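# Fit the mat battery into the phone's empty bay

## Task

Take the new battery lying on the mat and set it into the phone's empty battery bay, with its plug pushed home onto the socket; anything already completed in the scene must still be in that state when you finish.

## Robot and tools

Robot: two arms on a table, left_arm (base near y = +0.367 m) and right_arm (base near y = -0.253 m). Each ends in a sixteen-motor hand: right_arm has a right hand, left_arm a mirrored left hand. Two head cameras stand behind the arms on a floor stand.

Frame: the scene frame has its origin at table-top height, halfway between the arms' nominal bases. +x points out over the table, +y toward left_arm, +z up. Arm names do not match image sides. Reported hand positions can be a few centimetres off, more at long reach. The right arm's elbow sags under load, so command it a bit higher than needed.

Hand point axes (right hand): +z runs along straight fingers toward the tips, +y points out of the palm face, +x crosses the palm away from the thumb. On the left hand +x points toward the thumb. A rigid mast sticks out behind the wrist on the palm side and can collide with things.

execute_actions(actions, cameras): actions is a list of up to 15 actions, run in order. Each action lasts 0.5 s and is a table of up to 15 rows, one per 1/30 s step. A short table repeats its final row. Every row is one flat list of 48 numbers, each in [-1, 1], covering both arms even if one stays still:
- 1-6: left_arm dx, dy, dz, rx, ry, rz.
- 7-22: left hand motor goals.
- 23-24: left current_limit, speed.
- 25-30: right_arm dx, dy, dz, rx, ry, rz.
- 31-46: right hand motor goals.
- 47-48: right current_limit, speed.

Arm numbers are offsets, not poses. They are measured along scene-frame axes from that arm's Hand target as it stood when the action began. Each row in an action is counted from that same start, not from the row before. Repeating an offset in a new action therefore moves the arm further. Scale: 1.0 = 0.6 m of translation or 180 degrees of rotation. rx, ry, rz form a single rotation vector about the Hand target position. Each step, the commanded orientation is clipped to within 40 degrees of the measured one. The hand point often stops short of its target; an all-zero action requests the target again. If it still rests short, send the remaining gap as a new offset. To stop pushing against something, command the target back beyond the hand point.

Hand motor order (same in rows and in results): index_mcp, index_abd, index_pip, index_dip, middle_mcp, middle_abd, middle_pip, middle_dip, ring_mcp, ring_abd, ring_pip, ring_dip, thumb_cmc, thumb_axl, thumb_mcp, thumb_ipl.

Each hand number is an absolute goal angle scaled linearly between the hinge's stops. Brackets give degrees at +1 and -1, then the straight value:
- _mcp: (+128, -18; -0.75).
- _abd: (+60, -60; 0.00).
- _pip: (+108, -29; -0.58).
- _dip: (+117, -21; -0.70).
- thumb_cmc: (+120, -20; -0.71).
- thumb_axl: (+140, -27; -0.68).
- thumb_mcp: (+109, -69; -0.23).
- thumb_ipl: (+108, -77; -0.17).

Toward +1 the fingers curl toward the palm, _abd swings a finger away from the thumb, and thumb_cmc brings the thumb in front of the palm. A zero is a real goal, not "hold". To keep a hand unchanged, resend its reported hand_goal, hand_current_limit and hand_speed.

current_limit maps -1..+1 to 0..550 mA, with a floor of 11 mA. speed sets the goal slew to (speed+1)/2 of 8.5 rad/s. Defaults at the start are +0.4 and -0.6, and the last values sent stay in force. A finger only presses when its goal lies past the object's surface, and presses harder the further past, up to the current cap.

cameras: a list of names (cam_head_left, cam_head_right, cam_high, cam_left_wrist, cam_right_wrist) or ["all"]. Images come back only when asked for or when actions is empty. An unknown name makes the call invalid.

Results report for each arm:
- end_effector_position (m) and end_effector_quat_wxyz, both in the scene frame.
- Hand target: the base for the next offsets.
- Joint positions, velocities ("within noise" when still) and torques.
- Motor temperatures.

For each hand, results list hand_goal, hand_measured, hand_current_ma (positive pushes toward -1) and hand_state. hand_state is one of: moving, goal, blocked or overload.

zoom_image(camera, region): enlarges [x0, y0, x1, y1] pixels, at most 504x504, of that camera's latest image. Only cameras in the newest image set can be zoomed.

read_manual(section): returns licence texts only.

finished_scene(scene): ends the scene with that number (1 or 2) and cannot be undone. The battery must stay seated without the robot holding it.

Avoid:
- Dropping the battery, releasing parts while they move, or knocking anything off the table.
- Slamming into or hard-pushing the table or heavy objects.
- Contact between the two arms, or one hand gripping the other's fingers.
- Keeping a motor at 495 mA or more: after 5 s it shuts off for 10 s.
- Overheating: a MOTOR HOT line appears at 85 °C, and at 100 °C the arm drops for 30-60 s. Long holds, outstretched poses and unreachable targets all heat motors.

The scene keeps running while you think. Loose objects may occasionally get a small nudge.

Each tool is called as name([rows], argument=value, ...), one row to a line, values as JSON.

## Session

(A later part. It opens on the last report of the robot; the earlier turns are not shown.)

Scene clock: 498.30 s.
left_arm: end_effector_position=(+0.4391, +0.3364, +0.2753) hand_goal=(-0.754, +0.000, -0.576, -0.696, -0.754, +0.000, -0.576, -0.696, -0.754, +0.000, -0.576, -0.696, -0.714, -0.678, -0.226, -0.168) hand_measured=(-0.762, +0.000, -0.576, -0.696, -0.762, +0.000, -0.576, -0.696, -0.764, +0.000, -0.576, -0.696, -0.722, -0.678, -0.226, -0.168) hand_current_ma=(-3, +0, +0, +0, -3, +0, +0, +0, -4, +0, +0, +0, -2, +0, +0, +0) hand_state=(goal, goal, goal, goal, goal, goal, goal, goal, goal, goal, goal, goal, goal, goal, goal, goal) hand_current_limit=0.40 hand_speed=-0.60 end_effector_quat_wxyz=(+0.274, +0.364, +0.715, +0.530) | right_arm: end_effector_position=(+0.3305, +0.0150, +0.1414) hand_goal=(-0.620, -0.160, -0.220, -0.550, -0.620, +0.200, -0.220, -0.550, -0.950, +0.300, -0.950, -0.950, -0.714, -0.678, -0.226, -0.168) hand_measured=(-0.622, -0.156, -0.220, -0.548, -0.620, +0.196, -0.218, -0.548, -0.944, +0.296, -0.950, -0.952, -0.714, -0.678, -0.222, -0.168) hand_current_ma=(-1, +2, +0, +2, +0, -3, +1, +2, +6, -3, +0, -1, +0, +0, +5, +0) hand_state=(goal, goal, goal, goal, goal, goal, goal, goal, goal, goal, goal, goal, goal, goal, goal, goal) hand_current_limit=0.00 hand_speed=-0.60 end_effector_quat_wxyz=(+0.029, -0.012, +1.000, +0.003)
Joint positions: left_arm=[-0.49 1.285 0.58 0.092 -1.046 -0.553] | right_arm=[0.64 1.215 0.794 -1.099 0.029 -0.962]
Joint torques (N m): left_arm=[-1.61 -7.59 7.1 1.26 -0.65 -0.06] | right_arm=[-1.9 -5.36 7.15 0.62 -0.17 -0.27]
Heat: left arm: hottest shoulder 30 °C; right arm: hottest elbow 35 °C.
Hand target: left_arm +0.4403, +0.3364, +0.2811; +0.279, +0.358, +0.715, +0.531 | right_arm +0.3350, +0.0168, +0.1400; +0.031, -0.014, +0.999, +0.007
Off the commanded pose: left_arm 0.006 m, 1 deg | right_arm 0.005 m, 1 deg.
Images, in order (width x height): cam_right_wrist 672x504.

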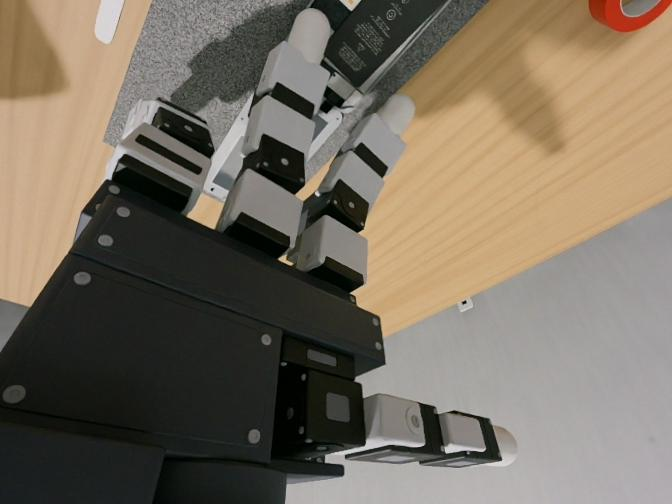

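execute_actions([
  [[0,0,0,0,0,0,-0.754,0,-0.576,-0.696,-0.754,0,-0.576,-0.696,-0.754,0,-0.576,-0.696,-0.714,-0.678,-0.226,-0.168,0.4,-0.6,0,0,-0.031,0,0,0,-0.62,-0.16,-0.22,-0.55,-0.62,0.20,-0.22,-0.55,-0.95,0.3,-0.95,-0.95,-0.714,-0.678,-0.226,-0.168,0.0,-0.6]],
  [[0,0,0,0,0,0,-0.754,0,-0.576,-0.696,-0.754,0,-0.576,-0.696,-0.754,0,-0.576,-0.696,-0.714,-0.678,-0.226,-0.168,0.4,-0.6,0,0,0,0,0,0,-0.62,-0.06,-0.22,-0.55,-0.62,0.12,-0.22,-0.55,-0.95,0.3,-0.95,-0.95,-0.714,-0.678,-0.226,-0.168,0.0,-0.8]],
], cameras=["cam_right_wrist"])

zoom_image(camera="cam_right_wrist", region=[280, 0, 480, 180])

Scene clock: 500.17 s.
left_arm: end_effector_position=(+0.4391, +0.3364, +0.2753) hand_goal=(-0.754, +0.000, -0.576, -0.696, -0.754, +0.000, -0.576, -0.696, -0.754, +0.000, -0.576, -0.696, -0.714, -0.678, -0.226, -0.168) hand_measured=(-0.762, +0.000, -0.576, -0.696, -0.762, +0.000, -0.576, -0.696, -0.764, +0.000, -0.576, -0.696, -0.722, -0.678, -0.226, -0.168) hand_current_ma=(-3, +0, +0, +0, -3, +0, +0, +0, -4, +0, +0, +0, -2, +0, +0, +0) hand_state=(goal, goal, goal, goal, goal, goal, goal, goal, goal, goal, goal, goal, goal, goal, goal, goal) hand_current_limit=0.40 hand_speed=-0.60 end_effector_quat_wxyz=(+0.274, +0.364, +0.715, +0.530) | right_arm: end_effector_position=(+0.3297, +0.0159, +0.1248) hand_goal=(-0.620, -0.060, -0.220, -0.550, -0.620, +0.120, -0.220, -0.550, -0.950, +0.300, -0.950, -0.950, -0.714, -0.678, -0.226, -0.168) hand_measured=(-0.622, -0.062, -0.220, -0.548, -0.620, +0.158, -0.216, -0.546, -0.944, +0.296, -0.950, -0.952, -0.714, -0.678, -0.222, -0.168) hand_current_ma=(-1, -2, +0, +2, +1, +73, +5, +4, +6, -3, +0, -1, +0, +0, +5, +0) hand_state=(goal, goal, goal, goal, goal, blocked, goal, goal, goal, goal, goal, goal, goal, goal, goal, goal) hand_current_limit=0.00 hand_speed=-0.80 end_effector_quat_wxyz=(+0.029, -0.018, +0.999, +0.006)
Joint positions: left_arm=[-0.49 1.285 0.58 0.092 -1.046 -0.553] | right_arm=[0.638 1.238 0.763 -1.042 0.024 -0.975]
Joint torques (N m): left_arm=[-1.44 -6.77 7.1 1.24 -0.69 -0.07] | right_arm=[-2.02 -5.71 6.76 0.8 -0.12 -0.18]
Heat: left arm: hottest shoulder 30 °C; right arm: hottest elbow 35 °C.
Hand target: left_arm +0.4403, +0.3364, +0.2811; +0.279, +0.358, +0.715, +0.531 | right_arm +0.3350, +0.0168, +0.1214; +0.031, -0.014, +0.999, +0.007
Off the commanded pose: left_arm 0.006 m, 1 deg | right_arm 0.006 m, 1 deg.
Images, in order (width x height): cam_right_wrist 672x504.

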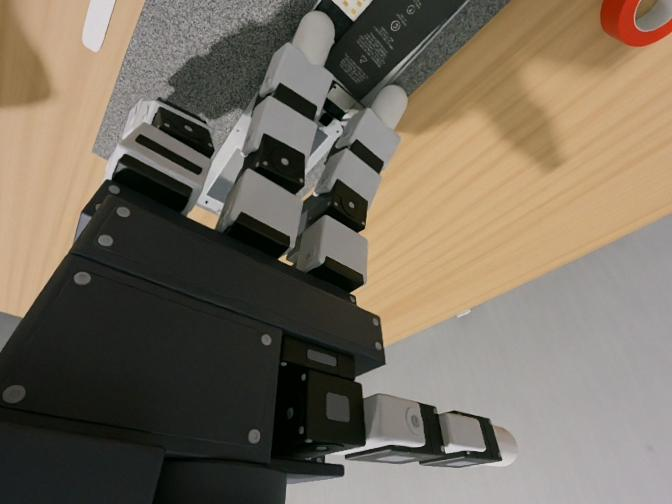

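Scaled by 2.520 from the camera's 672x504 image, which has a finer 960x720 frame.

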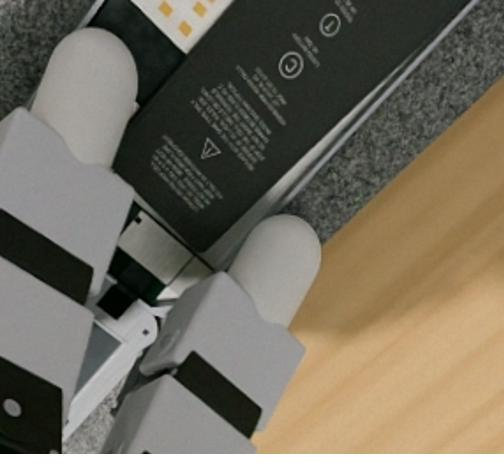

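execute_actions([
  [[0,0,0,0,0,0,-0.754,0,-0.576,-0.696,-0.754,0,-0.576,-0.696,-0.754,0,-0.576,-0.696,-0.714,-0.678,-0.226,-0.168,0.4,-0.6,0,0,0,0,0,0,-0.62,-0.06,-0.22,-0.55,-0.62,0.095,-0.22,-0.55,-0.95,0.3,-0.95,-0.95,-0.714,-0.678,-0.226,-0.168,0.2,-0.8]],
], cameras=["cam_right_wrist"])

zoom_image(camera="cam_right_wrist", region=[280, 0, 480, 180])

Scene clock: 501.37 s.
left_arm: end_effector_position=(+0.4391, +0.3364, +0.2753) hand_goal=(-0.754, +0.000, -0.576, -0.696, -0.754, +0.000, -0.576, -0.696, -0.754, +0.000, -0.576, -0.696, -0.714, -0.678, -0.226, -0.168) hand_measured=(-0.762, +0.000, -0.576, -0.696, -0.762, +0.000, -0.576, -0.696, -0.764, +0.000, -0.576, -0.696, -0.722, -0.678, -0.226, -0.168) hand_current_ma=(-3, +0, +0, +0, -3, +0, +0, +0, -4, +0, +0, +0, -2, +0, +0, +0) hand_state=(goal, goal, goal, goal, goal, goal, goal, goal, goal, goal, goal, goal, goal, goal, goal, goal) hand_current_limit=0.40 hand_speed=-0.60 end_effector_quat_wxyz=(+0.274, +0.364, +0.715, +0.530) | right_arm: end_effector_position=(+0.3291, +0.0165, +0.1249) hand_goal=(-0.620, -0.060, -0.220, -0.550, -0.620, +0.094, -0.220, -0.550, -0.950, +0.300, -0.950, -0.950, -0.714, -0.678, -0.226, -0.168) hand_measured=(-0.622, -0.062, -0.220, -0.548, -0.618, +0.142, -0.216, -0.546, -0.944, +0.296, -0.950, -0.952, -0.714, -0.678, -0.222, -0.168) hand_current_ma=(-1, -2, +0, +2, +2, +95, +5, +4, +6, -3, +0, -1, +0, +0, +5, +0) hand_state=(goal, goal, goal, goal, goal, blocked, goal, goal, goal, goal, goal, goal, goal, goal, goal, goal) hand_current_limit=0.20 hand_speed=-0.80 end_effector_quat_wxyz=(+0.029, -0.019, +0.999, +0.006)
Joint positions: left_arm=[-0.49 1.285 0.58 0.092 -1.046 -0.553] | right_arm=[0.64 1.238 0.763 -1.042 0.023 -0.975]
Joint torques (N m): left_arm=[-0.85 -6.12 7.08 1.31 -0.67 -0.05] | right_arm=[-0.91 -5.3 6.78 0.62 -0.02 -0.14]
Heat: left arm: hottest shoulder 30 °C; right arm: hottest elbow 35 °C.
Hand target: left_arm +0.4403, +0.3364, +0.2811; +0.279, +0.358, +0.715, +0.531 | right_arm +0.3350, +0.0168, +0.1214; +0.031, -0.014, +0.999, +0.007
Off the commanded pose: left_arm 0.006 m, 1 deg | right_arm 0.007 m, 1 deg.
Images, in order (width x height): cam_right_wrist 672x504.

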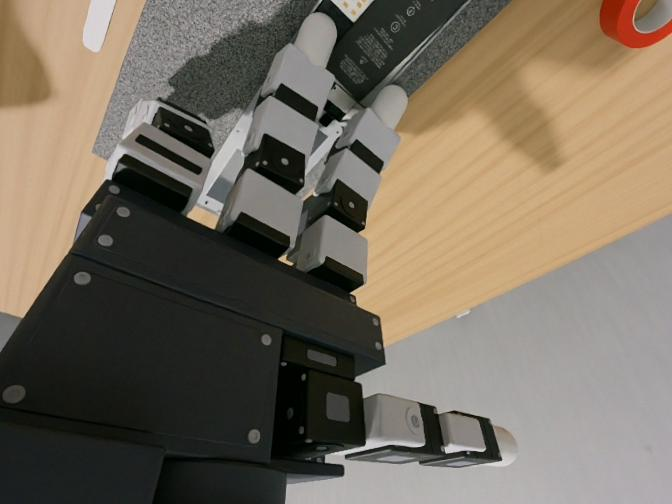

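Scaled by 2.520 from the camera's 672x504 image, which has a finer 960x720 frame.

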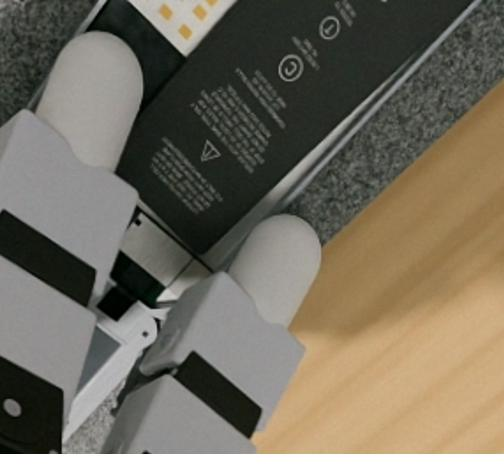

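execute_actions([
  [[0,0,0,0,0,0,-0.754,0,-0.576,-0.696,-0.754,0,-0.576,-0.696,-0.754,0,-0.576,-0.696,-0.714,-0.678,-0.226,-0.168,0.4,-0.6,0,0,0,0,0,0,-0.62,-0.06,-0.22,-0.55,-0.62,0.075,-0.22,-0.55,-0.95,0.3,-0.95,-0.95,-0.714,-0.678,-0.226,-0.168,0.2,-0.8]],
], cameras=["cam_right_wrist"])

zoom_image(camera="cam_right_wrist", region=[280, 0, 480, 180])

Scene clock: 502.53 s.
left_arm: end_effector_position=(+0.4391, +0.3364, +0.2753) hand_goal=(-0.754, +0.000, -0.576, -0.696, -0.754, +0.000, -0.576, -0.696, -0.754, +0.000, -0.576, -0.696, -0.714, -0.678, -0.226, -0.168) hand_measured=(-0.762, +0.000, -0.576, -0.696, -0.762, +0.000, -0.576, -0.696, -0.764, +0.000, -0.576, -0.696, -0.722, -0.678, -0.226, -0.168) hand_current_ma=(-3, +0, +0, +0, -3, +0, +0, +0, -4, +0, +0, +0, -2, +0, +0, +0) hand_state=(goal, goal, goal, goal, goal, goal, goal, goal, goal, goal, goal, goal, goal, goal, goal, goal) hand_current_limit=0.40 hand_speed=-0.60 end_effector_quat_wxyz=(+0.274, +0.364, +0.715, +0.530) | right_arm: end_effector_position=(+0.3287, +0.0169, +0.1249) hand_goal=(-0.620, -0.060, -0.220, -0.550, -0.620, +0.074, -0.220, -0.550, -0.950, +0.300, -0.950, -0.950, -0.714, -0.678, -0.226, -0.168) hand_measured=(-0.622, -0.062, -0.220, -0.548, -0.616, +0.122, -0.214, -0.546, -0.944, +0.296, -0.950, -0.952, -0.714, -0.678, -0.222, -0.168) hand_current_ma=(-1, -2, +0, +2, +4, +96, +5, +4, +6, -3, +0, -1, +0, +0, +5, +0) hand_state=(goal, goal, goal, goal, goal, blocked, goal, goal, goal, goal, goal, goal, goal, goal, goal, goal) hand_current_limit=0.20 hand_speed=-0.80 end_effector_quat_wxyz=(+0.029, -0.020, +0.999, +0.006)
Joint positions: left_arm=[-0.49 1.285 0.58 0.092 -1.046 -0.553] | right_arm=[0.641 1.238 0.763 -1.042 0.023 -0.975]
Joint torques (N m): left_arm=[-1.96 -6.3 7.01 1.22 -0.64 -0.04] | right_arm=[-0.91 -5.36 6.64 0.9 -0.08 -0.18]
Heat: left arm: hottest shoulder 30 °C; right arm: hottest elbow 35 °C.
Hand target: left_arm +0.4403, +0.3364, +0.2811; +0.279, +0.358, +0.715, +0.531 | right_arm +0.3350, +0.0168, +0.1214; +0.031, -0.014, +0.999, +0.007
Off the commanded pose: left_arm 0.006 m, 1 deg | right_arm 0.007 m, 1 deg.
Images, in order (width x height): cam_right_wrist 672x504.

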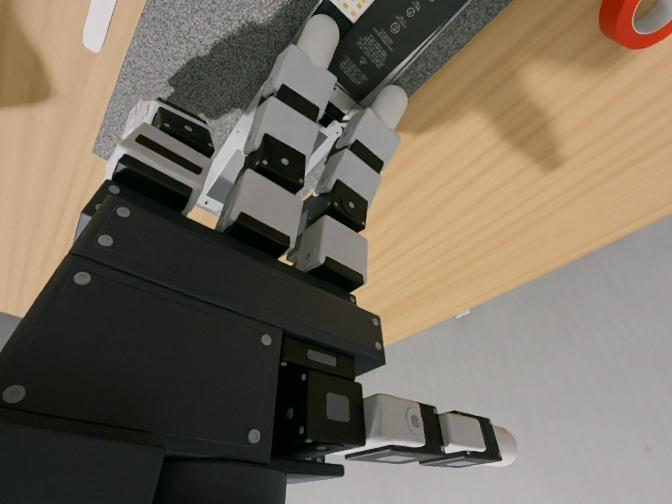

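Scaled by 2.520 from the camera's 672x504 image, which has a finer 960x720 frame.

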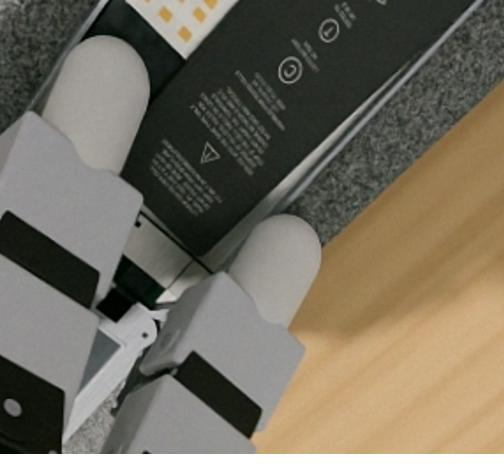

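execute_actions([
  [[0,0,0,0,0,0,-0.754,0,-0.576,-0.696,-0.754,0,-0.576,-0.696,-0.754,0,-0.576,-0.696,-0.714,-0.678,-0.226,-0.168,0.4,-0.6,0,0,0,0,0,0,-0.62,-0.06,-0.22,-0.55,-0.62,0.055,-0.22,-0.55,-0.95,0.3,-0.95,-0.95,-0.714,-0.678,-0.226,-0.168,0.2,-0.8]],
], cameras=["cam_right_wrist"])

zoom_image(camera="cam_right_wrist", region=[280, 0, 480, 180])

Scene clock: 504.03 s.
left_arm: end_effector_position=(+0.4391, +0.3364, +0.2753) hand_goal=(-0.754, +0.000, -0.576, -0.696, -0.754, +0.000, -0.576, -0.696, -0.754, +0.000, -0.576, -0.696, -0.714, -0.678, -0.226, -0.168) hand_measured=(-0.762, +0.000, -0.576, -0.696, -0.762, +0.000, -0.576, -0.696, -0.764, +0.000, -0.576, -0.696, -0.722, -0.678, -0.226, -0.168) hand_current_ma=(-3, +0, +0, +0, -3, +0, +0, +0, -4, +0, +0, +0, -2, +0, +0, +0) hand_state=(goal, goal, goal, goal, goal, goal, goal, goal, goal, goal, goal, goal, goal, goal, goal, goal) hand_current_limit=0.40 hand_speed=-0.60 end_effector_quat_wxyz=(+0.274, +0.364, +0.715, +0.530) | right_arm: end_effector_position=(+0.3287, +0.0169, +0.1249) hand_goal=(-0.620, -0.060, -0.220, -0.550, -0.620, +0.054, -0.220, -0.550, -0.950, +0.300, -0.950, -0.950, -0.714, -0.678, -0.226, -0.168) hand_measured=(-0.622, -0.062, -0.220, -0.548, -0.614, +0.100, -0.214, -0.546, -0.944, +0.296, -0.950, -0.952, -0.714, -0.678, -0.222, -0.168) hand_current_ma=(-1, -2, +0, +2, +6, +90, +6, +4, +6, -3, +0, -1, +0, +0, +5, +0) hand_state=(goal, goal, goal, goal, goal, blocked, goal, goal, goal, goal, goal, goal, goal, goal, goal, goal) hand_current_limit=0.20 hand_speed=-0.80 end_effector_quat_wxyz=(+0.029, -0.020, +0.999, +0.006)
Joint positions: left_arm=[-0.49 1.285 0.58 0.092 -1.046 -0.553] | right_arm=[0.641 1.238 0.763 -1.042 0.023 -0.975]
Joint torques (N m): left_arm=[-1.49 -6.42 7.13 1.17 -0.66 -0.1] | right_arm=[-1.73 -5.66 6.82 0.9 -0.09 -0.15]
Heat: left arm: hottest shoulder 30 °C; right arm: hottest elbow 35 °C.
Hand target: left_arm +0.4403, +0.3364, +0.2811; +0.279, +0.358, +0.715, +0.531 | right_arm +0.3350, +0.0168, +0.1214; +0.031, -0.014, +0.999, +0.007
Off the commanded pose: left_arm 0.006 m, 1 deg | right_arm 0.007 m, 1 deg.
Images, in order (width x height): cam_right_wrist 672x504.

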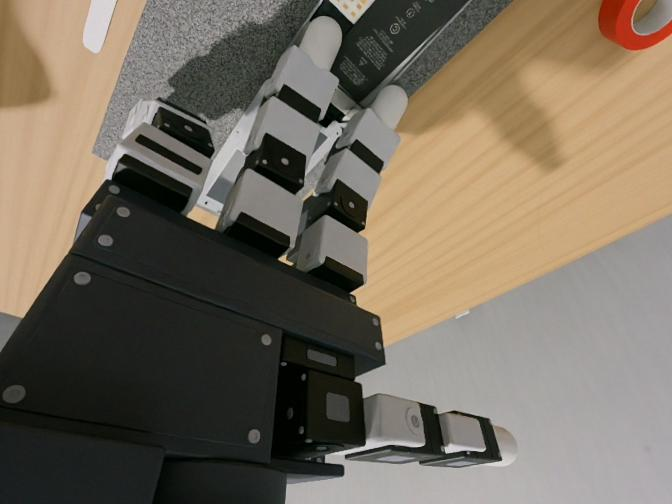

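Scaled by 2.520 from the camera's 672x504 image, which has a finer 960x720 frame.

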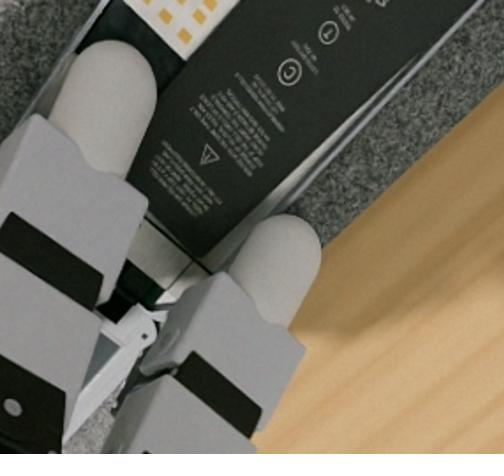

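execute_actions([
  [[0,0,0,0,0,0,-0.754,0,-0.576,-0.696,-0.754,0,-0.576,-0.696,-0.754,0,-0.576,-0.696,-0.714,-0.678,-0.226,-0.168,0.4,-0.6,0,0,0,0,0,0,-0.62,-0.06,-0.22,-0.55,-0.62,0.035,-0.22,-0.55,-0.95,0.3,-0.95,-0.95,-0.714,-0.678,-0.226,-0.168,0.2,-0.8]],
], cameras=["cam_right_wrist"])

zoom_image(camera="cam_right_wrist", region=[280, 0, 480, 180])

Scene clock: 505.27 s.
left_arm: end_effector_position=(+0.4391, +0.3364, +0.2753) hand_goal=(-0.754, +0.000, -0.576, -0.696, -0.754, +0.000, -0.576, -0.696, -0.754, +0.000, -0.576, -0.696, -0.714, -0.678, -0.226, -0.168) hand_measured=(-0.762, +0.000, -0.576, -0.696, -0.762, +0.000, -0.576, -0.696, -0.764, +0.000, -0.576, -0.696, -0.722, -0.678, -0.226, -0.168) hand_current_ma=(-3, +0, +0, +0, -3, +0, +0, +0, -4, +0, +0, +0, -2, +0, +0, +0) hand_state=(goal, goal, goal, goal, goal, goal, goal, goal, goal, goal, goal, goal, goal, goal, goal, goal) hand_current_limit=0.40 hand_speed=-0.60 end_effector_quat_wxyz=(+0.274, +0.364, +0.715, +0.530) | right_arm: end_effector_position=(+0.3283, +0.0174, +0.1249) hand_goal=(-0.620, -0.060, -0.220, -0.550, -0.620, +0.034, -0.220, -0.550, -0.950, +0.300, -0.950, -0.950, -0.714, -0.678, -0.226, -0.168) hand_measured=(-0.622, -0.064, -0.220, -0.548, -0.614, +0.076, -0.214, -0.546, -0.944, +0.296, -0.950, -0.952, -0.714, -0.678, -0.222, -0.168) hand_current_ma=(-1, -2, +0, +2, +8, +83, +7, +4, +6, -3, +0, -1, +0, +0, +5, +0) hand_state=(goal, goal, goal, goal, goal, blocked, goal, goal, goal, goal, goal, goal, goal, goal, goal, goal) hand_current_limit=0.20 hand_speed=-0.80 end_effector_quat_wxyz=(+0.029, -0.021, +0.999, +0.006)
Joint positions: left_arm=[-0.49 1.285 0.58 0.092 -1.046 -0.553] | right_arm=[0.643 1.238 0.763 -1.042 0.023 -0.975]
Joint torques (N m): left_arm=[-0.73 -6.59 7.1 1.11 -0.7 -0.01] | right_arm=[-0.85 -5.6 6.54 0.61 -0.08 -0.19]
Heat: left arm: hottest shoulder 30 °C; right arm: hottest elbow 35 °C.
Hand target: left_arm +0.4403, +0.3364, +0.2811; +0.279, +0.358, +0.715, +0.531 | right_arm +0.3350, +0.0168, +0.1214; +0.031, -0.014, +0.999, +0.007
Off the commanded pose: left_arm 0.006 m, 1 deg | right_arm 0.008 m, 1 deg.
Images, in order (width x height): cam_right_wrist 672x504.

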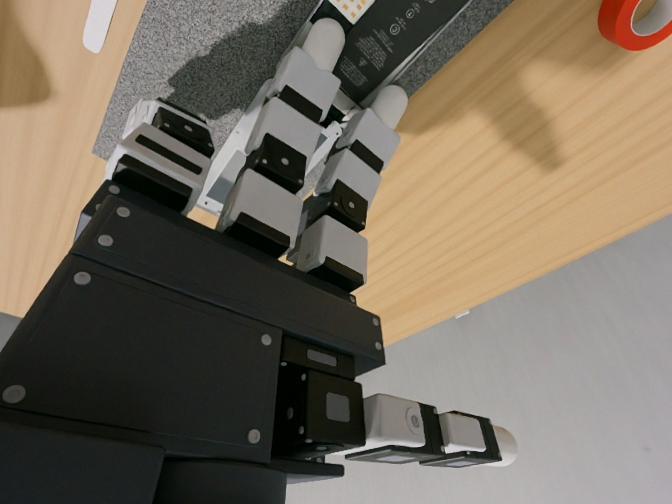

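Scaled by 2.520 from the camera's 672x504 image, which has a finer 960x720 frame.

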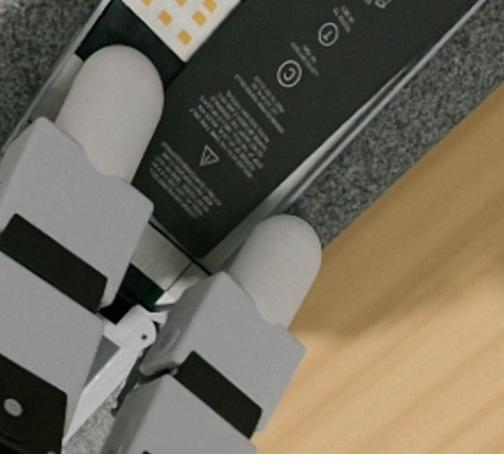

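execute_actions([
  [[0,0,0,0,0,0,-0.754,0,-0.576,-0.696,-0.754,0,-0.576,-0.696,-0.754,0,-0.576,-0.696,-0.714,-0.678,-0.226,-0.168,0.4,-0.6,0,0,0,0,0,0,-0.62,-0.09,-0.22,-0.55,-0.62,0.015,-0.22,-0.55,-0.95,0.3,-0.95,-0.95,-0.714,-0.678,-0.226,-0.168,0.2,-0.8]],
], cameras=["cam_right_wrist"])

zoom_image(camera="cam_right_wrist", region=[280, 0, 480, 180])

Scene clock: 506.73 s.
left_arm: end_effector_position=(+0.4391, +0.3364, +0.2753) hand_goal=(-0.754, +0.000, -0.576, -0.696, -0.754, +0.000, -0.576, -0.696, -0.754, +0.000, -0.576, -0.696, -0.714, -0.678, -0.226, -0.168) hand_measured=(-0.762, +0.000, -0.576, -0.696, -0.762, +0.000, -0.576, -0.696, -0.764, +0.000, -0.576, -0.696, -0.722, -0.678, -0.226, -0.168) hand_current_ma=(-3, +0, +0, +0, -3, +0, +0, +0, -4, +0, +0, +0, -2, +0, +0, +0) hand_state=(goal, goal, goal, goal, goal, goal, goal, goal, goal, goal, goal, goal, goal, goal, goal, goal) hand_current_limit=0.40 hand_speed=-0.60 end_effector_quat_wxyz=(+0.274, +0.364, +0.715, +0.530) | right_arm: end_effector_position=(+0.3282, +0.0174, +0.1248) hand_goal=(-0.620, -0.090, -0.220, -0.550, -0.620, +0.014, -0.220, -0.550, -0.950, +0.300, -0.950, -0.950, -0.714, -0.678, -0.226, -0.168) hand_measured=(-0.622, -0.086, -0.220, -0.548, -0.614, +0.068, -0.214, -0.546, -0.944, +0.296, -0.950, -0.952, -0.714, -0.678, -0.222, -0.168) hand_current_ma=(-1, +3, +0, +2, +6, +116, +8, +4, +6, -3, +0, -1, +0, +0, +5, +0) hand_state=(goal, goal, goal, goal, goal, blocked, goal, goal, goal, goal, goal, goal, goal, goal, goal, goal) hand_current_limit=0.20 hand_speed=-0.80 end_effector_quat_wxyz=(+0.029, -0.021, +0.999, +0.006)
Joint positions: left_arm=[-0.49 1.285 0.58 0.092 -1.046 -0.553] | right_arm=[0.643 1.238 0.763 -1.042 0.023 -0.977]
Joint torques (N m): left_arm=[-1.08 -6.59 7.01 1.02 -0.66 -0.07] | right_arm=[-1.49 -5.66 6.61 0.68 -0.05 -0.16]
Heat: left arm: hottest shoulder 30 °C; right arm: hottest elbow 35 °C.
Hand target: left_arm +0.4403, +0.3364, +0.2811; +0.279, +0.358, +0.715, +0.531 | right_arm +0.3350, +0.0168, +0.1214; +0.031, -0.014, +0.999, +0.007
Off the commanded pose: left_arm 0.006 m, 1 deg | right_arm 0.008 m, 1 deg.
Images, in order (width x height): cam_right_wrist 672x504.

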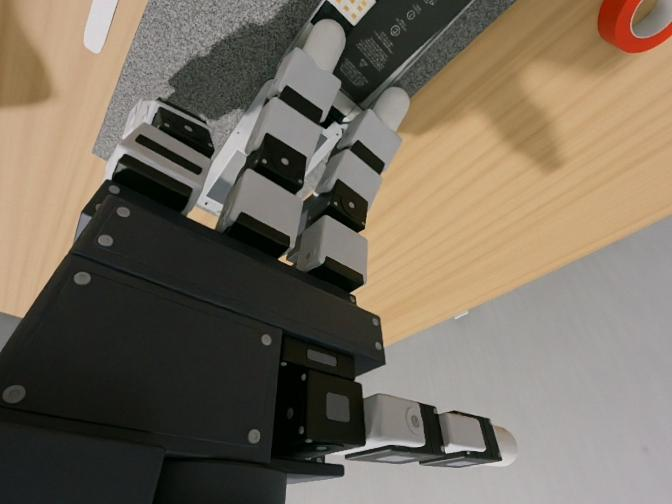

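Scaled by 2.520 from the camera's 672x504 image, which has a finer 960x720 frame.

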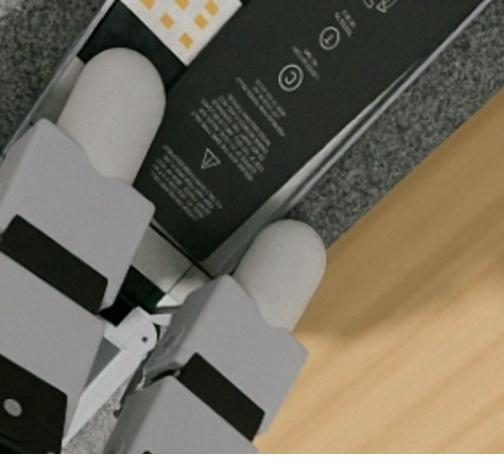

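execute_actions([
  [[0,0,0,0,0,0,-0.754,0,-0.576,-0.696,-0.754,0,-0.576,-0.696,-0.754,0,-0.576,-0.696,-0.714,-0.678,-0.226,-0.168,0.4,-0.6,0,0,0,0,0,0,-0.62,-0.09,-0.22,-0.55,-0.62,-0.01,-0.22,-0.55,-0.95,0.3,-0.95,-0.95,-0.714,-0.678,-0.226,-0.168,0.3,-0.8]],
], cameras=["cam_right_wrist"])

zoom_image(camera="cam_right_wrist", region=[280, 0, 480, 180])

Scene clock: 508.03 s.
left_arm: end_effector_position=(+0.4391, +0.3364, +0.2753) hand_goal=(-0.754, +0.000, -0.576, -0.696, -0.754, +0.000, -0.576, -0.696, -0.754, +0.000, -0.576, -0.696, -0.714, -0.678, -0.226, -0.168) hand_measured=(-0.762, +0.000, -0.576, -0.696, -0.762, +0.000, -0.576, -0.696, -0.764, +0.000, -0.576, -0.696, -0.722, -0.678, -0.226, -0.168) hand_current_ma=(-3, +0, +0, +0, -3, +0, +0, +0, -4, +0, +0, +0, -2, +0, +0, +0) hand_state=(goal, goal, goal, goal, goal, goal, goal, goal, goal, goal, goal, goal, goal, goal, goal, goal) hand_current_limit=0.40 hand_speed=-0.60 end_effector_quat_wxyz=(+0.274, +0.364, +0.715, +0.530) | right_arm: end_effector_position=(+0.3273, +0.0181, +0.1249) hand_goal=(-0.620, -0.090, -0.220, -0.550, -0.620, -0.010, -0.220, -0.550, -0.950, +0.300, -0.950, -0.950, -0.714, -0.678, -0.226, -0.168) hand_measured=(-0.622, -0.086, -0.220, -0.548, -0.616, +0.062, -0.212, -0.546, -0.944, +0.296, -0.950, -0.952, -0.714, -0.678, -0.222, -0.168) hand_current_ma=(-1, +3, +0, +2, +4, +170, +9, +5, +6, -3, +0, -1, +0, +0, +5, +0) hand_state=(goal, goal, goal, goal, goal, blocked, goal, goal, goal, goal, goal, goal, goal, goal, goal, goal) hand_current_limit=0.30 hand_speed=-0.80 end_effector_quat_wxyz=(+0.028, -0.024, +0.999, +0.007)
Joint positions: left_arm=[-0.49 1.285 0.58 0.092 -1.046 -0.553] | right_arm=[0.644 1.238 0.763 -1.042 0.021 -0.98]
Joint torques (N m): left_arm=[-1.2 -6.83 7.12 1.36 -0.64 -0.06] | right_arm=[-1.73 -5.25 6.61 0.72 -0.05 -0.13]
Heat: left arm: hottest shoulder 30 °C; right arm: hottest elbow 35 °C.
Hand target: left_arm +0.4403, +0.3364, +0.2811; +0.279, +0.358, +0.715, +0.531 | right_arm +0.3350, +0.0168, +0.1214; +0.031, -0.014, +0.999, +0.007
Off the commanded pose: left_arm 0.006 m, 1 deg | right_arm 0.008 m, 1 deg.
Images, in order (width x height): cam_right_wrist 672x504.

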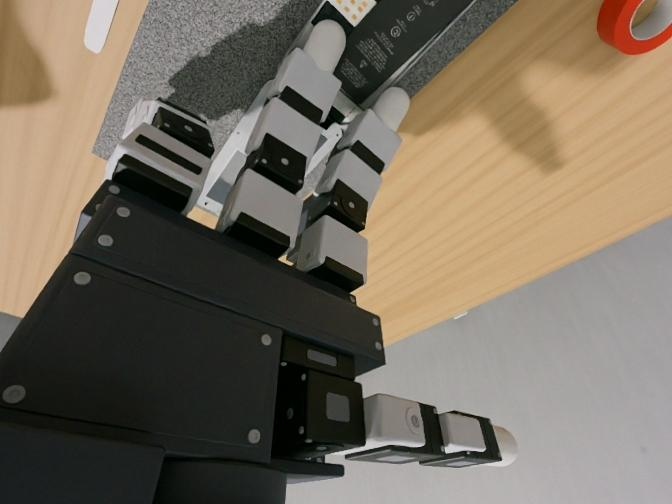

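Scaled by 2.520 from the camera's 672x504 image, which has a finer 960x720 frame.

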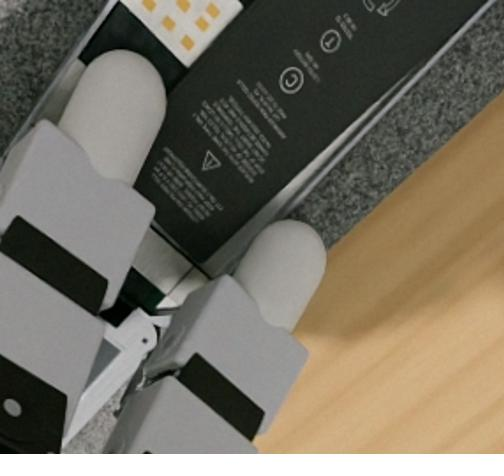

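zoom_image(camera="cam_right_wrist", region=[340, 0, 480, 110])

Scaled by 3.600 from the camera's 672x504 image, which has a finer 960x720 frame.

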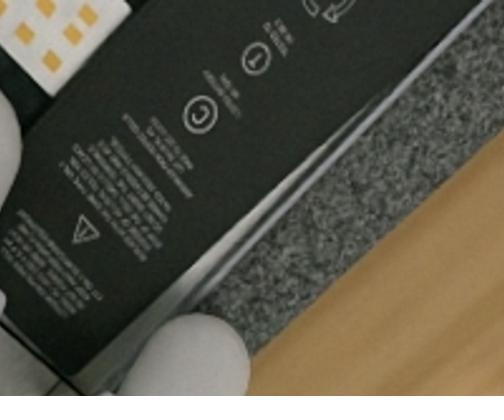

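execute_actions([
  [[0,0,0,0,0,0,-0.754,0,-0.576,-0.696,-0.754,0,-0.576,-0.696,-0.754,0,-0.576,-0.696,-0.714,-0.678,-0.226,-0.168,0.4,-0.6,0,0,0,0,0,0,-0.62,-0.16,-0.22,-0.55,-0.62,0.20,-0.22,-0.55,-0.95,0.3,-0.95,-0.95,-0.714,-0.678,-0.226,-0.168,0.0,-0.6]],
  [[0,0,0,0,0,0,-0.754,0,-0.576,-0.696,-0.754,0,-0.576,-0.696,-0.754,0,-0.576,-0.696,-0.714,-0.678,-0.226,-0.168,0.4,-0.6,0,0,0.1,0,0,0,-0.62,-0.16,-0.22,-0.55,-0.62,0.20,-0.22,-0.55,-0.95,0.3,-0.95,-0.95,-0.714,-0.678,-0.226,-0.168,0.0,-0.6]],
  [[0,0,0,0,0,0,-0.754,0,-0.576,-0.696,-0.754,0,-0.576,-0.696,-0.754,0,-0.576,-0.696,-0.714,-0.678,-0.226,-0.168,0.4,-0.6,0,-0.12,0.04,0,0,0,-0.62,-0.16,-0.22,-0.55,-0.62,0.20,-0.22,-0.55,-0.95,0.3,-0.95,-0.95,-0.714,-0.678,-0.226,-0.168,0.0,-0.6]],
], cameras=["cam_right_wrist", "cam_head_left", "cam_head_right"])

zoom_image(camera="cam_head_left", region=[230, 315, 310, 375])

zoom_image(camera="cam_head_right", region=[250, 315, 330, 375])

zoom_image(camera="cam_right_wrist", region=[340, 0, 500, 110])

Scene clock: 511.77 s.
left_arm: end_effector_position=(+0.4391, +0.3364, +0.2753) hand_goal=(-0.754, +0.000, -0.576, -0.696, -0.754, +0.000, -0.576, -0.696, -0.754, +0.000, -0.576, -0.696, -0.714, -0.678, -0.226, -0.168) hand_measured=(-0.762, +0.000, -0.576, -0.696, -0.762, +0.000, -0.576, -0.696, -0.764, +0.000, -0.576, -0.696, -0.722, -0.678, -0.226, -0.168) hand_current_ma=(-3, +0, +0, +0, -3, +0, +0, +0, -4, +0, +0, +0, -2, +0, +0, +0) hand_state=(goal, goal, goal, goal, goal, goal, goal, goal, goal, goal, goal, goal, goal, goal, goal, goal) hand_current_limit=0.40 hand_speed=-0.60 end_effector_quat_wxyz=(+0.274, +0.364, +0.715, +0.530) | right_arm: end_effector_position=(+0.3268, -0.0569, +0.1914) hand_goal=(-0.620, -0.160, -0.220, -0.550, -0.620, +0.200, -0.220, -0.550, -0.950, +0.300, -0.950, -0.950, -0.714, -0.678, -0.226, -0.168) hand_measured=(-0.622, -0.158, -0.220, -0.548, -0.620, +0.196, -0.220, -0.548, -0.944, +0.296, -0.950, -0.952, -0.714, -0.678, -0.222, -0.168) hand_current_ma=(-1, +2, +0, +2, +0, -3, +1, +2, +7, -3, +0, -1, +0, +0, +5, +0) hand_state=(goal, goal, goal, goal, goal, goal, goal, goal, goal, goal, goal, goal, goal, goal, goal, goal) hand_current_limit=0.00 hand_speed=-0.60 end_effector_quat_wxyz=(+0.019, -0.014, +1.000, -0.002)
Joint positions: left_arm=[-0.49 1.285 0.58 0.092 -1.046 -0.553] | right_arm=[0.43 1.061 0.825 -1.3 0.019 -1.175]
Joint torques (N m): left_arm=[-1.55 -6.59 7.1 1.22 -0.59 -0.07] | right_arm=[-1.67 -5.25 9.43 -0.18 -0.19 -0.23]
Heat: left arm: hottest shoulder 30 °C; right arm: hottest elbow 35 °C.
Hand target: left_arm +0.4403, +0.3364, +0.2811; +0.279, +0.358, +0.715, +0.531 | right_arm +0.3350, -0.0552, +0.2054; +0.031, -0.014, +0.999, +0.007
Off the commanded pose: left_arm 0.006 m, 1 deg | right_arm 0.016 m, 2 deg.
Images, in order (width x height): cam_head_left 672x504, cam_head_right 672x504, cam_right_wrist 672x504.

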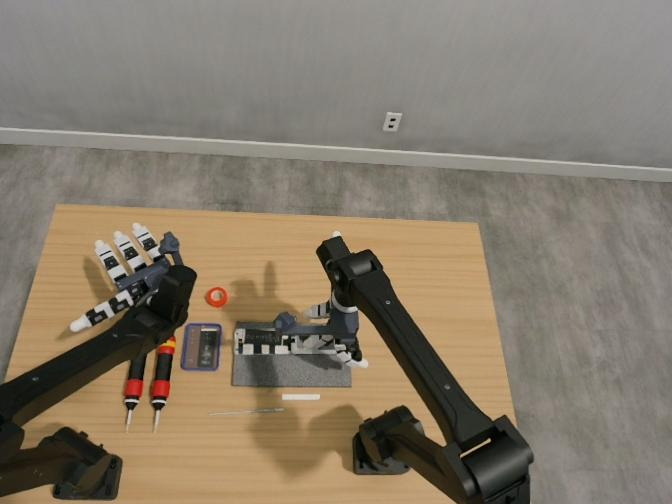

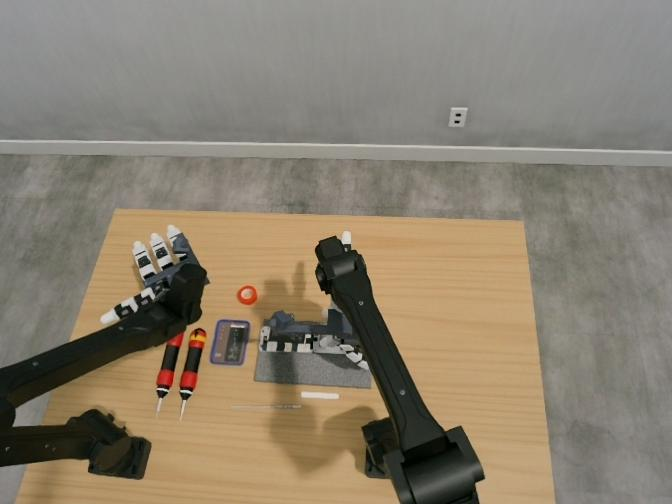

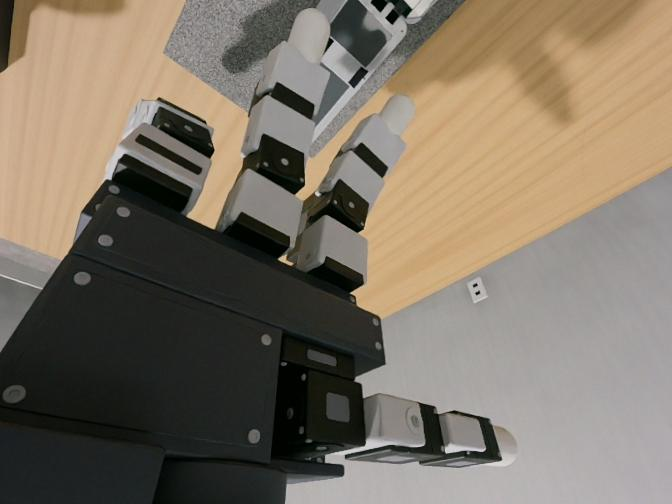

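Scaled by 6.300 from the camera's 672x504 image, which has a finer 960x720 frame.

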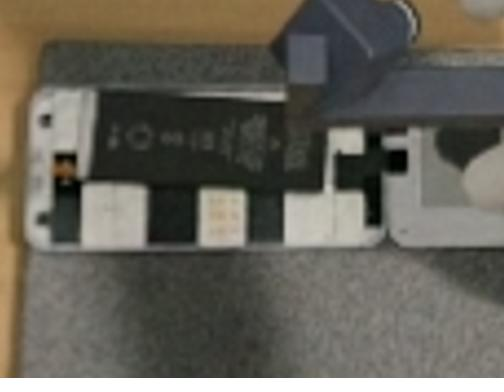

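Scaled by 6.300 from the camera's 672x504 image, which has a finer 960x720 frame.

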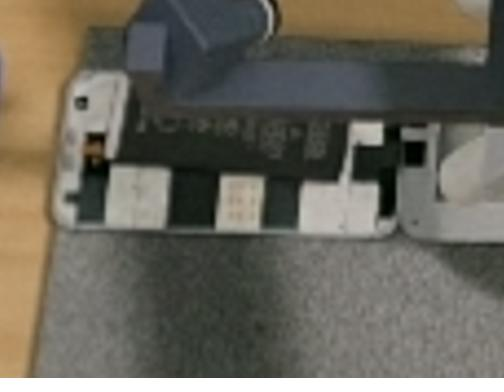

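Scaled by 3.150 from the camera's 672x504 image, which has a finer 960x720 frame.

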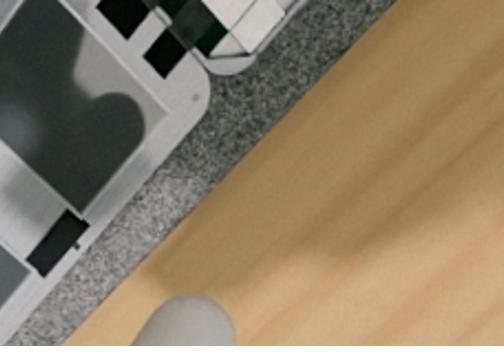

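execute_actions([
  [[0,0,0,0,0,0,-0.754,0,-0.576,-0.696,-0.754,0,-0.576,-0.696,-0.754,0,-0.576,-0.696,-0.714,-0.678,-0.226,-0.168,0.4,-0.6,0,0.13,0,0,0,0,-0.62,-0.2,-0.22,-0.55,-0.62,0.2,-0.22,-0.55,-0.95,0.3,-0.95,-0.95,-0.714,-0.678,-0.226,-0.168,0.0,-0.6]],
  [[0,0,0,0,0,0,-0.754,0,-0.576,-0.696,-0.754,0,-0.576,-0.696,-0.754,0,-0.576,-0.696,-0.714,-0.678,-0.226,-0.168,0.4,-0.6,0,0.12,0,0,0,0,-0.62,-0.2,-0.22,-0.55,-0.62,0.2,-0.22,-0.55,-0.95,0.3,-0.95,-0.95,-0.714,-0.678,-0.226,-0.168,0.0,-0.6]],
  [[0,0,0,0,0,0,-0.754,0,-0.576,-0.696,-0.754,0,-0.576,-0.696,-0.754,0,-0.576,-0.696,-0.714,-0.678,-0.226,-0.168,0.4,-0.6,0,0,-0.1,0,0,0,-0.62,-0.20,-0.22,-0.55,-0.62,0.20,-0.22,-0.55,-0.95,0.3,-0.95,-0.95,-0.714,-0.678,-0.226,-0.168,0.0,-0.6]],
], cameras=["cam_right_wrist"])

zoom_image(camera="cam_right_wrist", region=[300, 0, 460, 140])

Scene clock: 516.37 s.
left_arm: end_effector_position=(+0.4391, +0.3364, +0.2753) hand_goal=(-0.754, +0.000, -0.576, -0.696, -0.754, +0.000, -0.576, -0.696, -0.754, +0.000, -0.576, -0.696, -0.714, -0.678, -0.226, -0.168) hand_measured=(-0.762, +0.000, -0.576, -0.696, -0.762, +0.000, -0.576, -0.696, -0.764, +0.000, -0.576, -0.696, -0.722, -0.678, -0.226, -0.168) hand_current_ma=(-3, +0, +0, +0, -3, +0, +0, +0, -4, +0, +0, +0, -2, +0, +0, +0) hand_state=(goal, goal, goal, goal, goal, goal, goal, goal, goal, goal, goal, goal, goal, goal, goal, goal) hand_current_limit=0.40 hand_speed=-0.60 end_effector_quat_wxyz=(+0.274, +0.364, +0.715, +0.530) | right_arm: end_effector_position=(+0.3288, +0.0914, +0.1449) hand_goal=(-0.620, -0.200, -0.220, -0.550, -0.620, +0.200, -0.220, -0.550, -0.950, +0.300, -0.950, -0.950, -0.714, -0.678, -0.226, -0.168) hand_measured=(-0.620, -0.196, -0.220, -0.548, -0.620, +0.198, -0.220, -0.548, -0.944, +0.296, -0.950, -0.952, -0.714, -0.678, -0.222, -0.168) hand_current_ma=(+0, +3, +0, +2, +0, -2, +0, +2, +6, -2, +0, -1, +0, +0, +5, +0) hand_state=(goal, goal, goal, goal, goal, goal, goal, goal, goal, goal, goal, goal, goal, goal, goal, goal) hand_current_limit=0.00 hand_speed=-0.60 end_effector_quat_wxyz=(+0.024, -0.021, +0.999, +0.005)
Joint positions: left_arm=[-0.49 1.285 0.58 0.092 -1.046 -0.553] | right_arm=[0.809 1.353 0.926 -1.104 0.027 -0.81]
Joint torques (N m): left_arm=[-1.44 -6.53 7.27 1.32 -0.65 -0.05] | right_arm=[-0.79 -7.18 7.31 0.69 0.24 -0.08]
Heat: left arm: hottest shoulder 30 °C; right arm: hottest elbow 36 °C.
Hand target: left_arm +0.4403, +0.3364, +0.2811; +0.279, +0.358, +0.715, +0.531 | right_arm +0.3350, +0.0948, +0.1454; +0.031, -0.014, +0.999, +0.007
Off the commanded pose: left_arm 0.006 m, 1 deg | right_arm 0.007 m, 1 deg.
Images, in order (width x height): cam_right_wrist 672x504.

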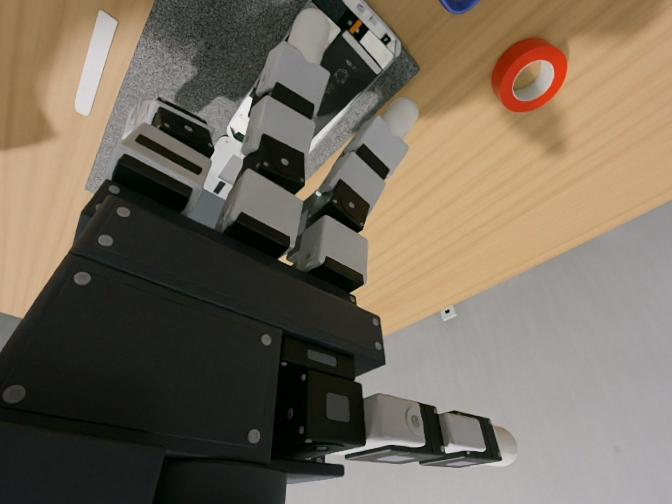

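Scaled by 3.150 from the camera's 672x504 image, which has a finer 960x720 frame.

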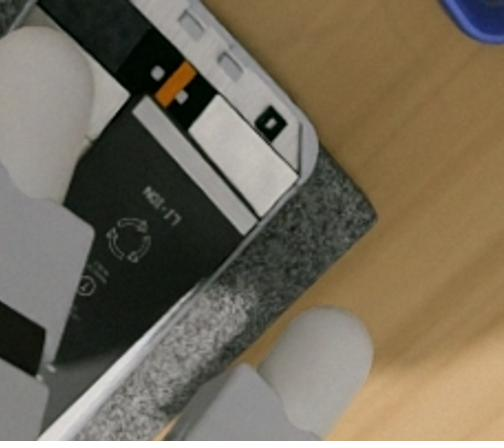

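execute_actions([
  [[0,0,0,0,0,0,-0.754,0,-0.576,-0.696,-0.754,0,-0.576,-0.696,-0.754,0,-0.576,-0.696,-0.714,-0.678,-0.226,-0.168,0.4,-0.6,0,0,0.08,0,0,0,-0.62,0.12,-0.22,-0.55,-0.62,-0.12,-0.22,-0.55,-0.95,0.1,-0.95,-0.95,-0.714,-0.678,-0.226,-0.168,0.0,-0.6]],
  [[0,0,0,0,0,0,-0.754,0,-0.576,-0.696,-0.754,0,-0.576,-0.696,-0.754,0,-0.576,-0.696,-0.714,-0.678,-0.226,-0.168,0.4,-0.6,-0.0025,-0.078,0,0,0,0,-0.62,0.12,-0.22,-0.55,-0.62,-0.12,-0.22,-0.55,-0.95,0.1,-0.95,-0.95,-0.714,-0.678,-0.226,-0.168,0.0,-0.6]],
  [[0,0,0,0,0,0,-0.754,0,-0.576,-0.696,-0.754,0,-0.576,-0.696,-0.754,0,-0.576,-0.696,-0.714,-0.678,-0.226,-0.168,0.4,-0.6,0,0,-0.09,0,0,0,-0.62,0.12,-0.22,-0.55,-0.62,-0.12,-0.22,-0.55,-0.95,0.1,-0.95,-0.95,-0.714,-0.678,-0.226,-0.168,0.0,-0.6]],
], cameras=["cam_right_wrist"])

zoom_image(camera="cam_right_wrist", region=[280, 0, 480, 160])

Scene clock: 521.37 s.
left_arm: end_effector_position=(+0.4391, +0.3364, +0.2753) hand_goal=(-0.754, +0.000, -0.576, -0.696, -0.754, +0.000, -0.576, -0.696, -0.754, +0.000, -0.576, -0.696, -0.714, -0.678, -0.226, -0.168) hand_measured=(-0.762, +0.000, -0.576, -0.696, -0.762, +0.000, -0.576, -0.696, -0.764, +0.000, -0.576, -0.696, -0.722, -0.678, -0.226, -0.168) hand_current_ma=(-3, +0, +0, +0, -3, +0, +0, +0, -4, +0, +0, +0, -2, +0, +0, +0) hand_state=(goal, goal, goal, goal, goal, goal, goal, goal, goal, goal, goal, goal, goal, goal, goal, goal) hand_current_limit=0.40 hand_speed=-0.60 end_effector_quat_wxyz=(+0.274, +0.364, +0.715, +0.530) | right_arm: end_effector_position=(+0.3285, +0.0457, +0.1397) hand_goal=(-0.620, +0.120, -0.220, -0.550, -0.620, -0.120, -0.220, -0.550, -0.950, +0.100, -0.950, -0.950, -0.714, -0.678, -0.226, -0.168) hand_measured=(-0.622, +0.100, -0.220, -0.548, -0.622, -0.098, -0.220, -0.548, -0.944, +0.102, -0.950, -0.952, -0.714, -0.678, -0.222, -0.168) hand_current_ma=(-1, -31, +0, +2, -1, +32, +0, +2, +6, +2, +0, -1, +0, +0, +5, +0) hand_state=(goal, blocked, goal, goal, goal, blocked, goal, goal, goal, goal, goal, goal, goal, goal, goal, goal) hand_current_limit=0.00 hand_speed=-0.60 end_effector_quat_wxyz=(+0.027, -0.011, +1.000, +0.004)
Joint positions: left_arm=[-0.49 1.285 0.58 0.092 -1.046 -0.553] | right_arm=[0.718 1.268 0.834 -1.09 0.029 -0.882]
Joint torques (N m): left_arm=[-1.32 -6.53 7.05 1.26 -0.67 -0.02] | right_arm=[-1.73 -6.48 7.17 0.36 -0.12 -0.23]
Heat: left arm: hottest shoulder 30 °C; right arm: hottest elbow 36 °C.
Hand target: left_arm +0.4403, +0.3364, +0.2811; +0.279, +0.358, +0.715, +0.531 | right_arm +0.3335, +0.0480, +0.1394; +0.031, -0.014, +0.999, +0.007
Off the commanded pose: left_arm 0.006 m, 1 deg | right_arm 0.005 m, 1 deg.
Images, in order (width x height): cam_right_wrist 672x504.

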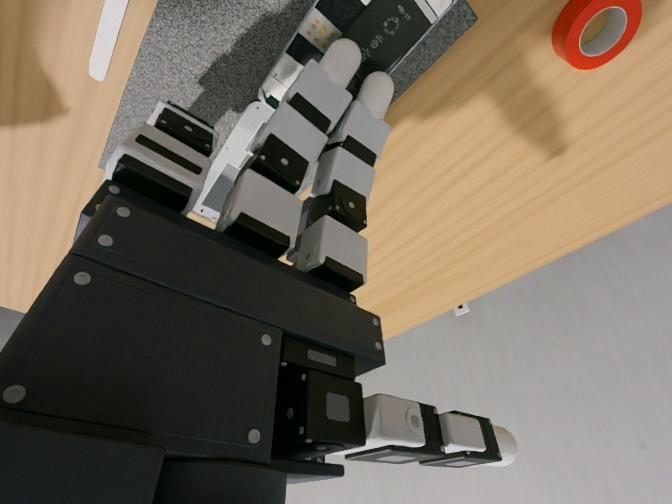

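Scaled by 2.520 from the camera's 672x504 image, which has a finer 960x720 frame.

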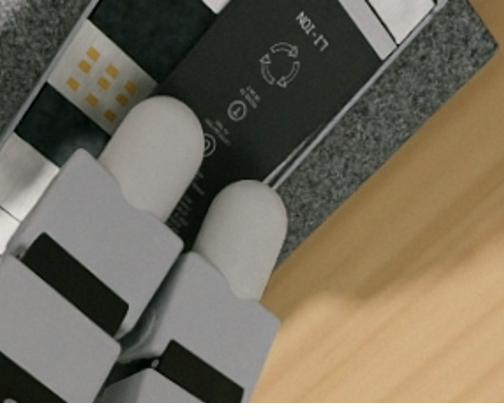

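execute_actions([
  [[0,0,0,0,0,0,-0.754,0,-0.576,-0.696,-0.754,0,-0.576,-0.696,-0.754,0,-0.576,-0.696,-0.714,-0.678,-0.226,-0.168,0.4,-0.6,-0.001,0,-0.0175,0,0,0,-0.62,0.10,-0.22,-0.55,-0.62,-0.10,-0.22,-0.55,-0.95,0.1,-0.95,-0.95,-0.714,-0.678,-0.226,-0.168,0.0,-0.6]],
], cameras=["cam_right_wrist"])

zoom_image(camera="cam_right_wrist", region=[280, 0, 480, 160])

Scene clock: 522.73 s.
left_arm: end_effector_position=(+0.4391, +0.3364, +0.2753) hand_goal=(-0.754, +0.000, -0.576, -0.696, -0.754, +0.000, -0.576, -0.696, -0.754, +0.000, -0.576, -0.696, -0.714, -0.678, -0.226, -0.168) hand_measured=(-0.762, +0.000, -0.576, -0.696, -0.762, +0.000, -0.576, -0.696, -0.764, +0.000, -0.576, -0.696, -0.722, -0.678, -0.226, -0.168) hand_current_ma=(-3, +0, +0, +0, -3, +0, +0, +0, -4, +0, +0, +0, -2, +0, +0, +0) hand_state=(goal, goal, goal, goal, goal, goal, goal, goal, goal, goal, goal, goal, goal, goal, goal, goal) hand_current_limit=0.40 hand_speed=-0.60 end_effector_quat_wxyz=(+0.274, +0.364, +0.715, +0.530) | right_arm: end_effector_position=(+0.3293, +0.0463, +0.1322) hand_goal=(-0.620, +0.100, -0.220, -0.550, -0.620, -0.100, -0.220, -0.550, -0.950, +0.100, -0.950, -0.950, -0.714, -0.678, -0.226, -0.168) hand_measured=(-0.622, +0.094, -0.220, -0.548, -0.622, -0.094, -0.220, -0.548, -0.944, +0.102, -0.950, -0.952, -0.714, -0.678, -0.222, -0.168) hand_current_ma=(-1, -5, +0, +2, -1, +5, +0, +2, +6, +2, +0, -1, +0, +0, +5, +0) hand_state=(goal, goal, goal, goal, goal, goal, goal, goal, goal, goal, goal, goal, goal, goal, goal, goal) hand_current_limit=0.00 hand_speed=-0.60 end_effector_quat_wxyz=(+0.029, -0.011, +0.999, +0.006)
Joint positions: left_arm=[-0.49 1.285 0.58 0.092 -1.046 -0.553] | right_arm=[0.718 1.278 0.818 -1.059 0.029 -0.882]
Joint torques (N m): left_arm=[-1.26 -5.89 7.2 1.29 -0.67 -0.04] | right_arm=[-1.2 -6.48 6.53 0.66 -0.05 -0.22]
Heat: left arm: hottest shoulder 30 °C; right arm: hottest elbow 36 °C.
Hand target: left_arm +0.4403, +0.3364, +0.2811; +0.279, +0.358, +0.715, +0.531 | right_arm +0.3329, +0.0480, +0.1289; +0.031, -0.014, +0.999, +0.007
Off the commanded pose: left_arm 0.006 m, 1 deg | right_arm 0.005 m, 0 deg.
Images, in order (width x height): cam_right_wrist 672x504.

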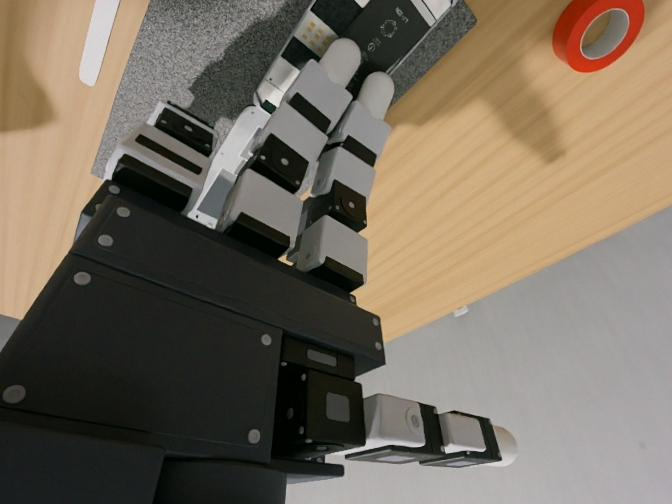

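Scaled by 2.520 from the camera's 672x504 image, which has a finer 960x720 frame.

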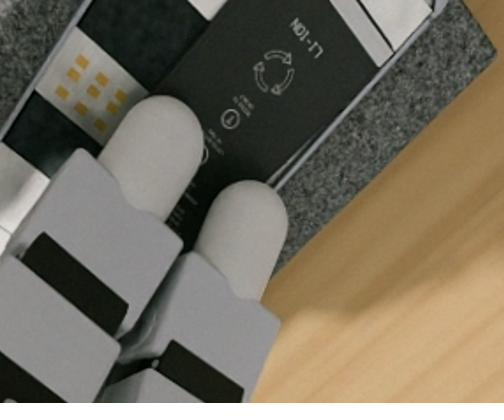

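execute_actions([
  [[0,0,0,0,0,0,-0.754,0,-0.576,-0.696,-0.754,0,-0.576,-0.696,-0.754,0,-0.576,-0.696,-0.714,-0.678,-0.226,-0.168,0.4,-0.6,0,0,-0.006,0,0,0,-0.62,0.10,-0.22,-0.55,-0.62,-0.10,-0.22,-0.55,-0.95,0.1,-0.95,-0.95,-0.714,-0.678,-0.226,-0.168,0.0,-0.6]],
  [[0,0,0,0,0,0,-0.754,0,-0.576,-0.696,-0.754,0,-0.576,-0.696,-0.754,0,-0.576,-0.696,-0.714,-0.678,-0.226,-0.168,0.4,-0.6,0,0,-0.005,0,0,0,-0.62,0.10,-0.22,-0.55,-0.62,-0.10,-0.22,-0.55,-0.95,0.1,-0.95,-0.95,-0.714,-0.678,-0.226,-0.168,0.0,-0.6]],
])

Scene clock: 524.60 s.
left_arm: end_effector_position=(+0.4391, +0.3364, +0.2753) hand_goal=(-0.754, +0.000, -0.576, -0.696, -0.754, +0.000, -0.576, -0.696, -0.754, +0.000, -0.576, -0.696, -0.714, -0.678, -0.226, -0.168) hand_measured=(-0.762, +0.000, -0.576, -0.696, -0.762, +0.000, -0.576, -0.696, -0.764, +0.000, -0.576, -0.696, -0.722, -0.678, -0.226, -0.168) hand_current_ma=(-3, +0, +0, +0, -3, +0, +0, +0, -4, +0, +0, +0, -2, +0, +0, +0) hand_state=(goal, goal, goal, goal, goal, goal, goal, goal, goal, goal, goal, goal, goal, goal, goal, goal) hand_current_limit=0.40 hand_speed=-0.60 end_effector_quat_wxyz=(+0.274, +0.364, +0.715, +0.530) | right_arm: end_effector_position=(+0.3310, +0.0470, +0.1297) hand_goal=(-0.620, +0.100, -0.220, -0.550, -0.620, -0.100, -0.220, -0.550, -0.950, +0.100, -0.950, -0.950, -0.714, -0.678, -0.226, -0.168) hand_measured=(-0.622, +0.094, -0.220, -0.548, -0.620, -0.096, -0.220, -0.548, -0.944, +0.102, -0.950, -0.952, -0.714, -0.678, -0.222, -0.168) hand_current_ma=(-1, -5, +0, +2, +0, +4, +0, +2, +6, +2, +0, -1, +0, +0, +5, +0) hand_state=(goal, goal, goal, goal, goal, goal, goal, goal, goal, goal, goal, goal, goal, goal, goal, goal) hand_current_limit=0.00 hand_speed=-0.60 end_effector_quat_wxyz=(+0.033, -0.014, +0.999, +0.007)
Joint positions: left_arm=[-0.49 1.285 0.58 0.092 -1.046 -0.553] | right_arm=[0.717 1.282 0.814 -1.042 0.032 -0.89]
Joint torques (N m): left_arm=[-1.73 -6.65 7.31 1.24 -0.7 -0.04] | right_arm=[-1.38 -5.66 6.23 0.92 -0.1 -0.22]
Heat: left arm: hottest shoulder 30 °C; right arm: hottest elbow 36 °C.
Hand target: left_arm +0.4403, +0.3364, +0.2811; +0.279, +0.358, +0.715, +0.531 | right_arm +0.3329, +0.0480, +0.1223; +0.031, -0.014, +0.999, +0.007
Off the commanded pose: left_arm 0.006 m, 1 deg | right_arm 0.008 m, 0 deg.


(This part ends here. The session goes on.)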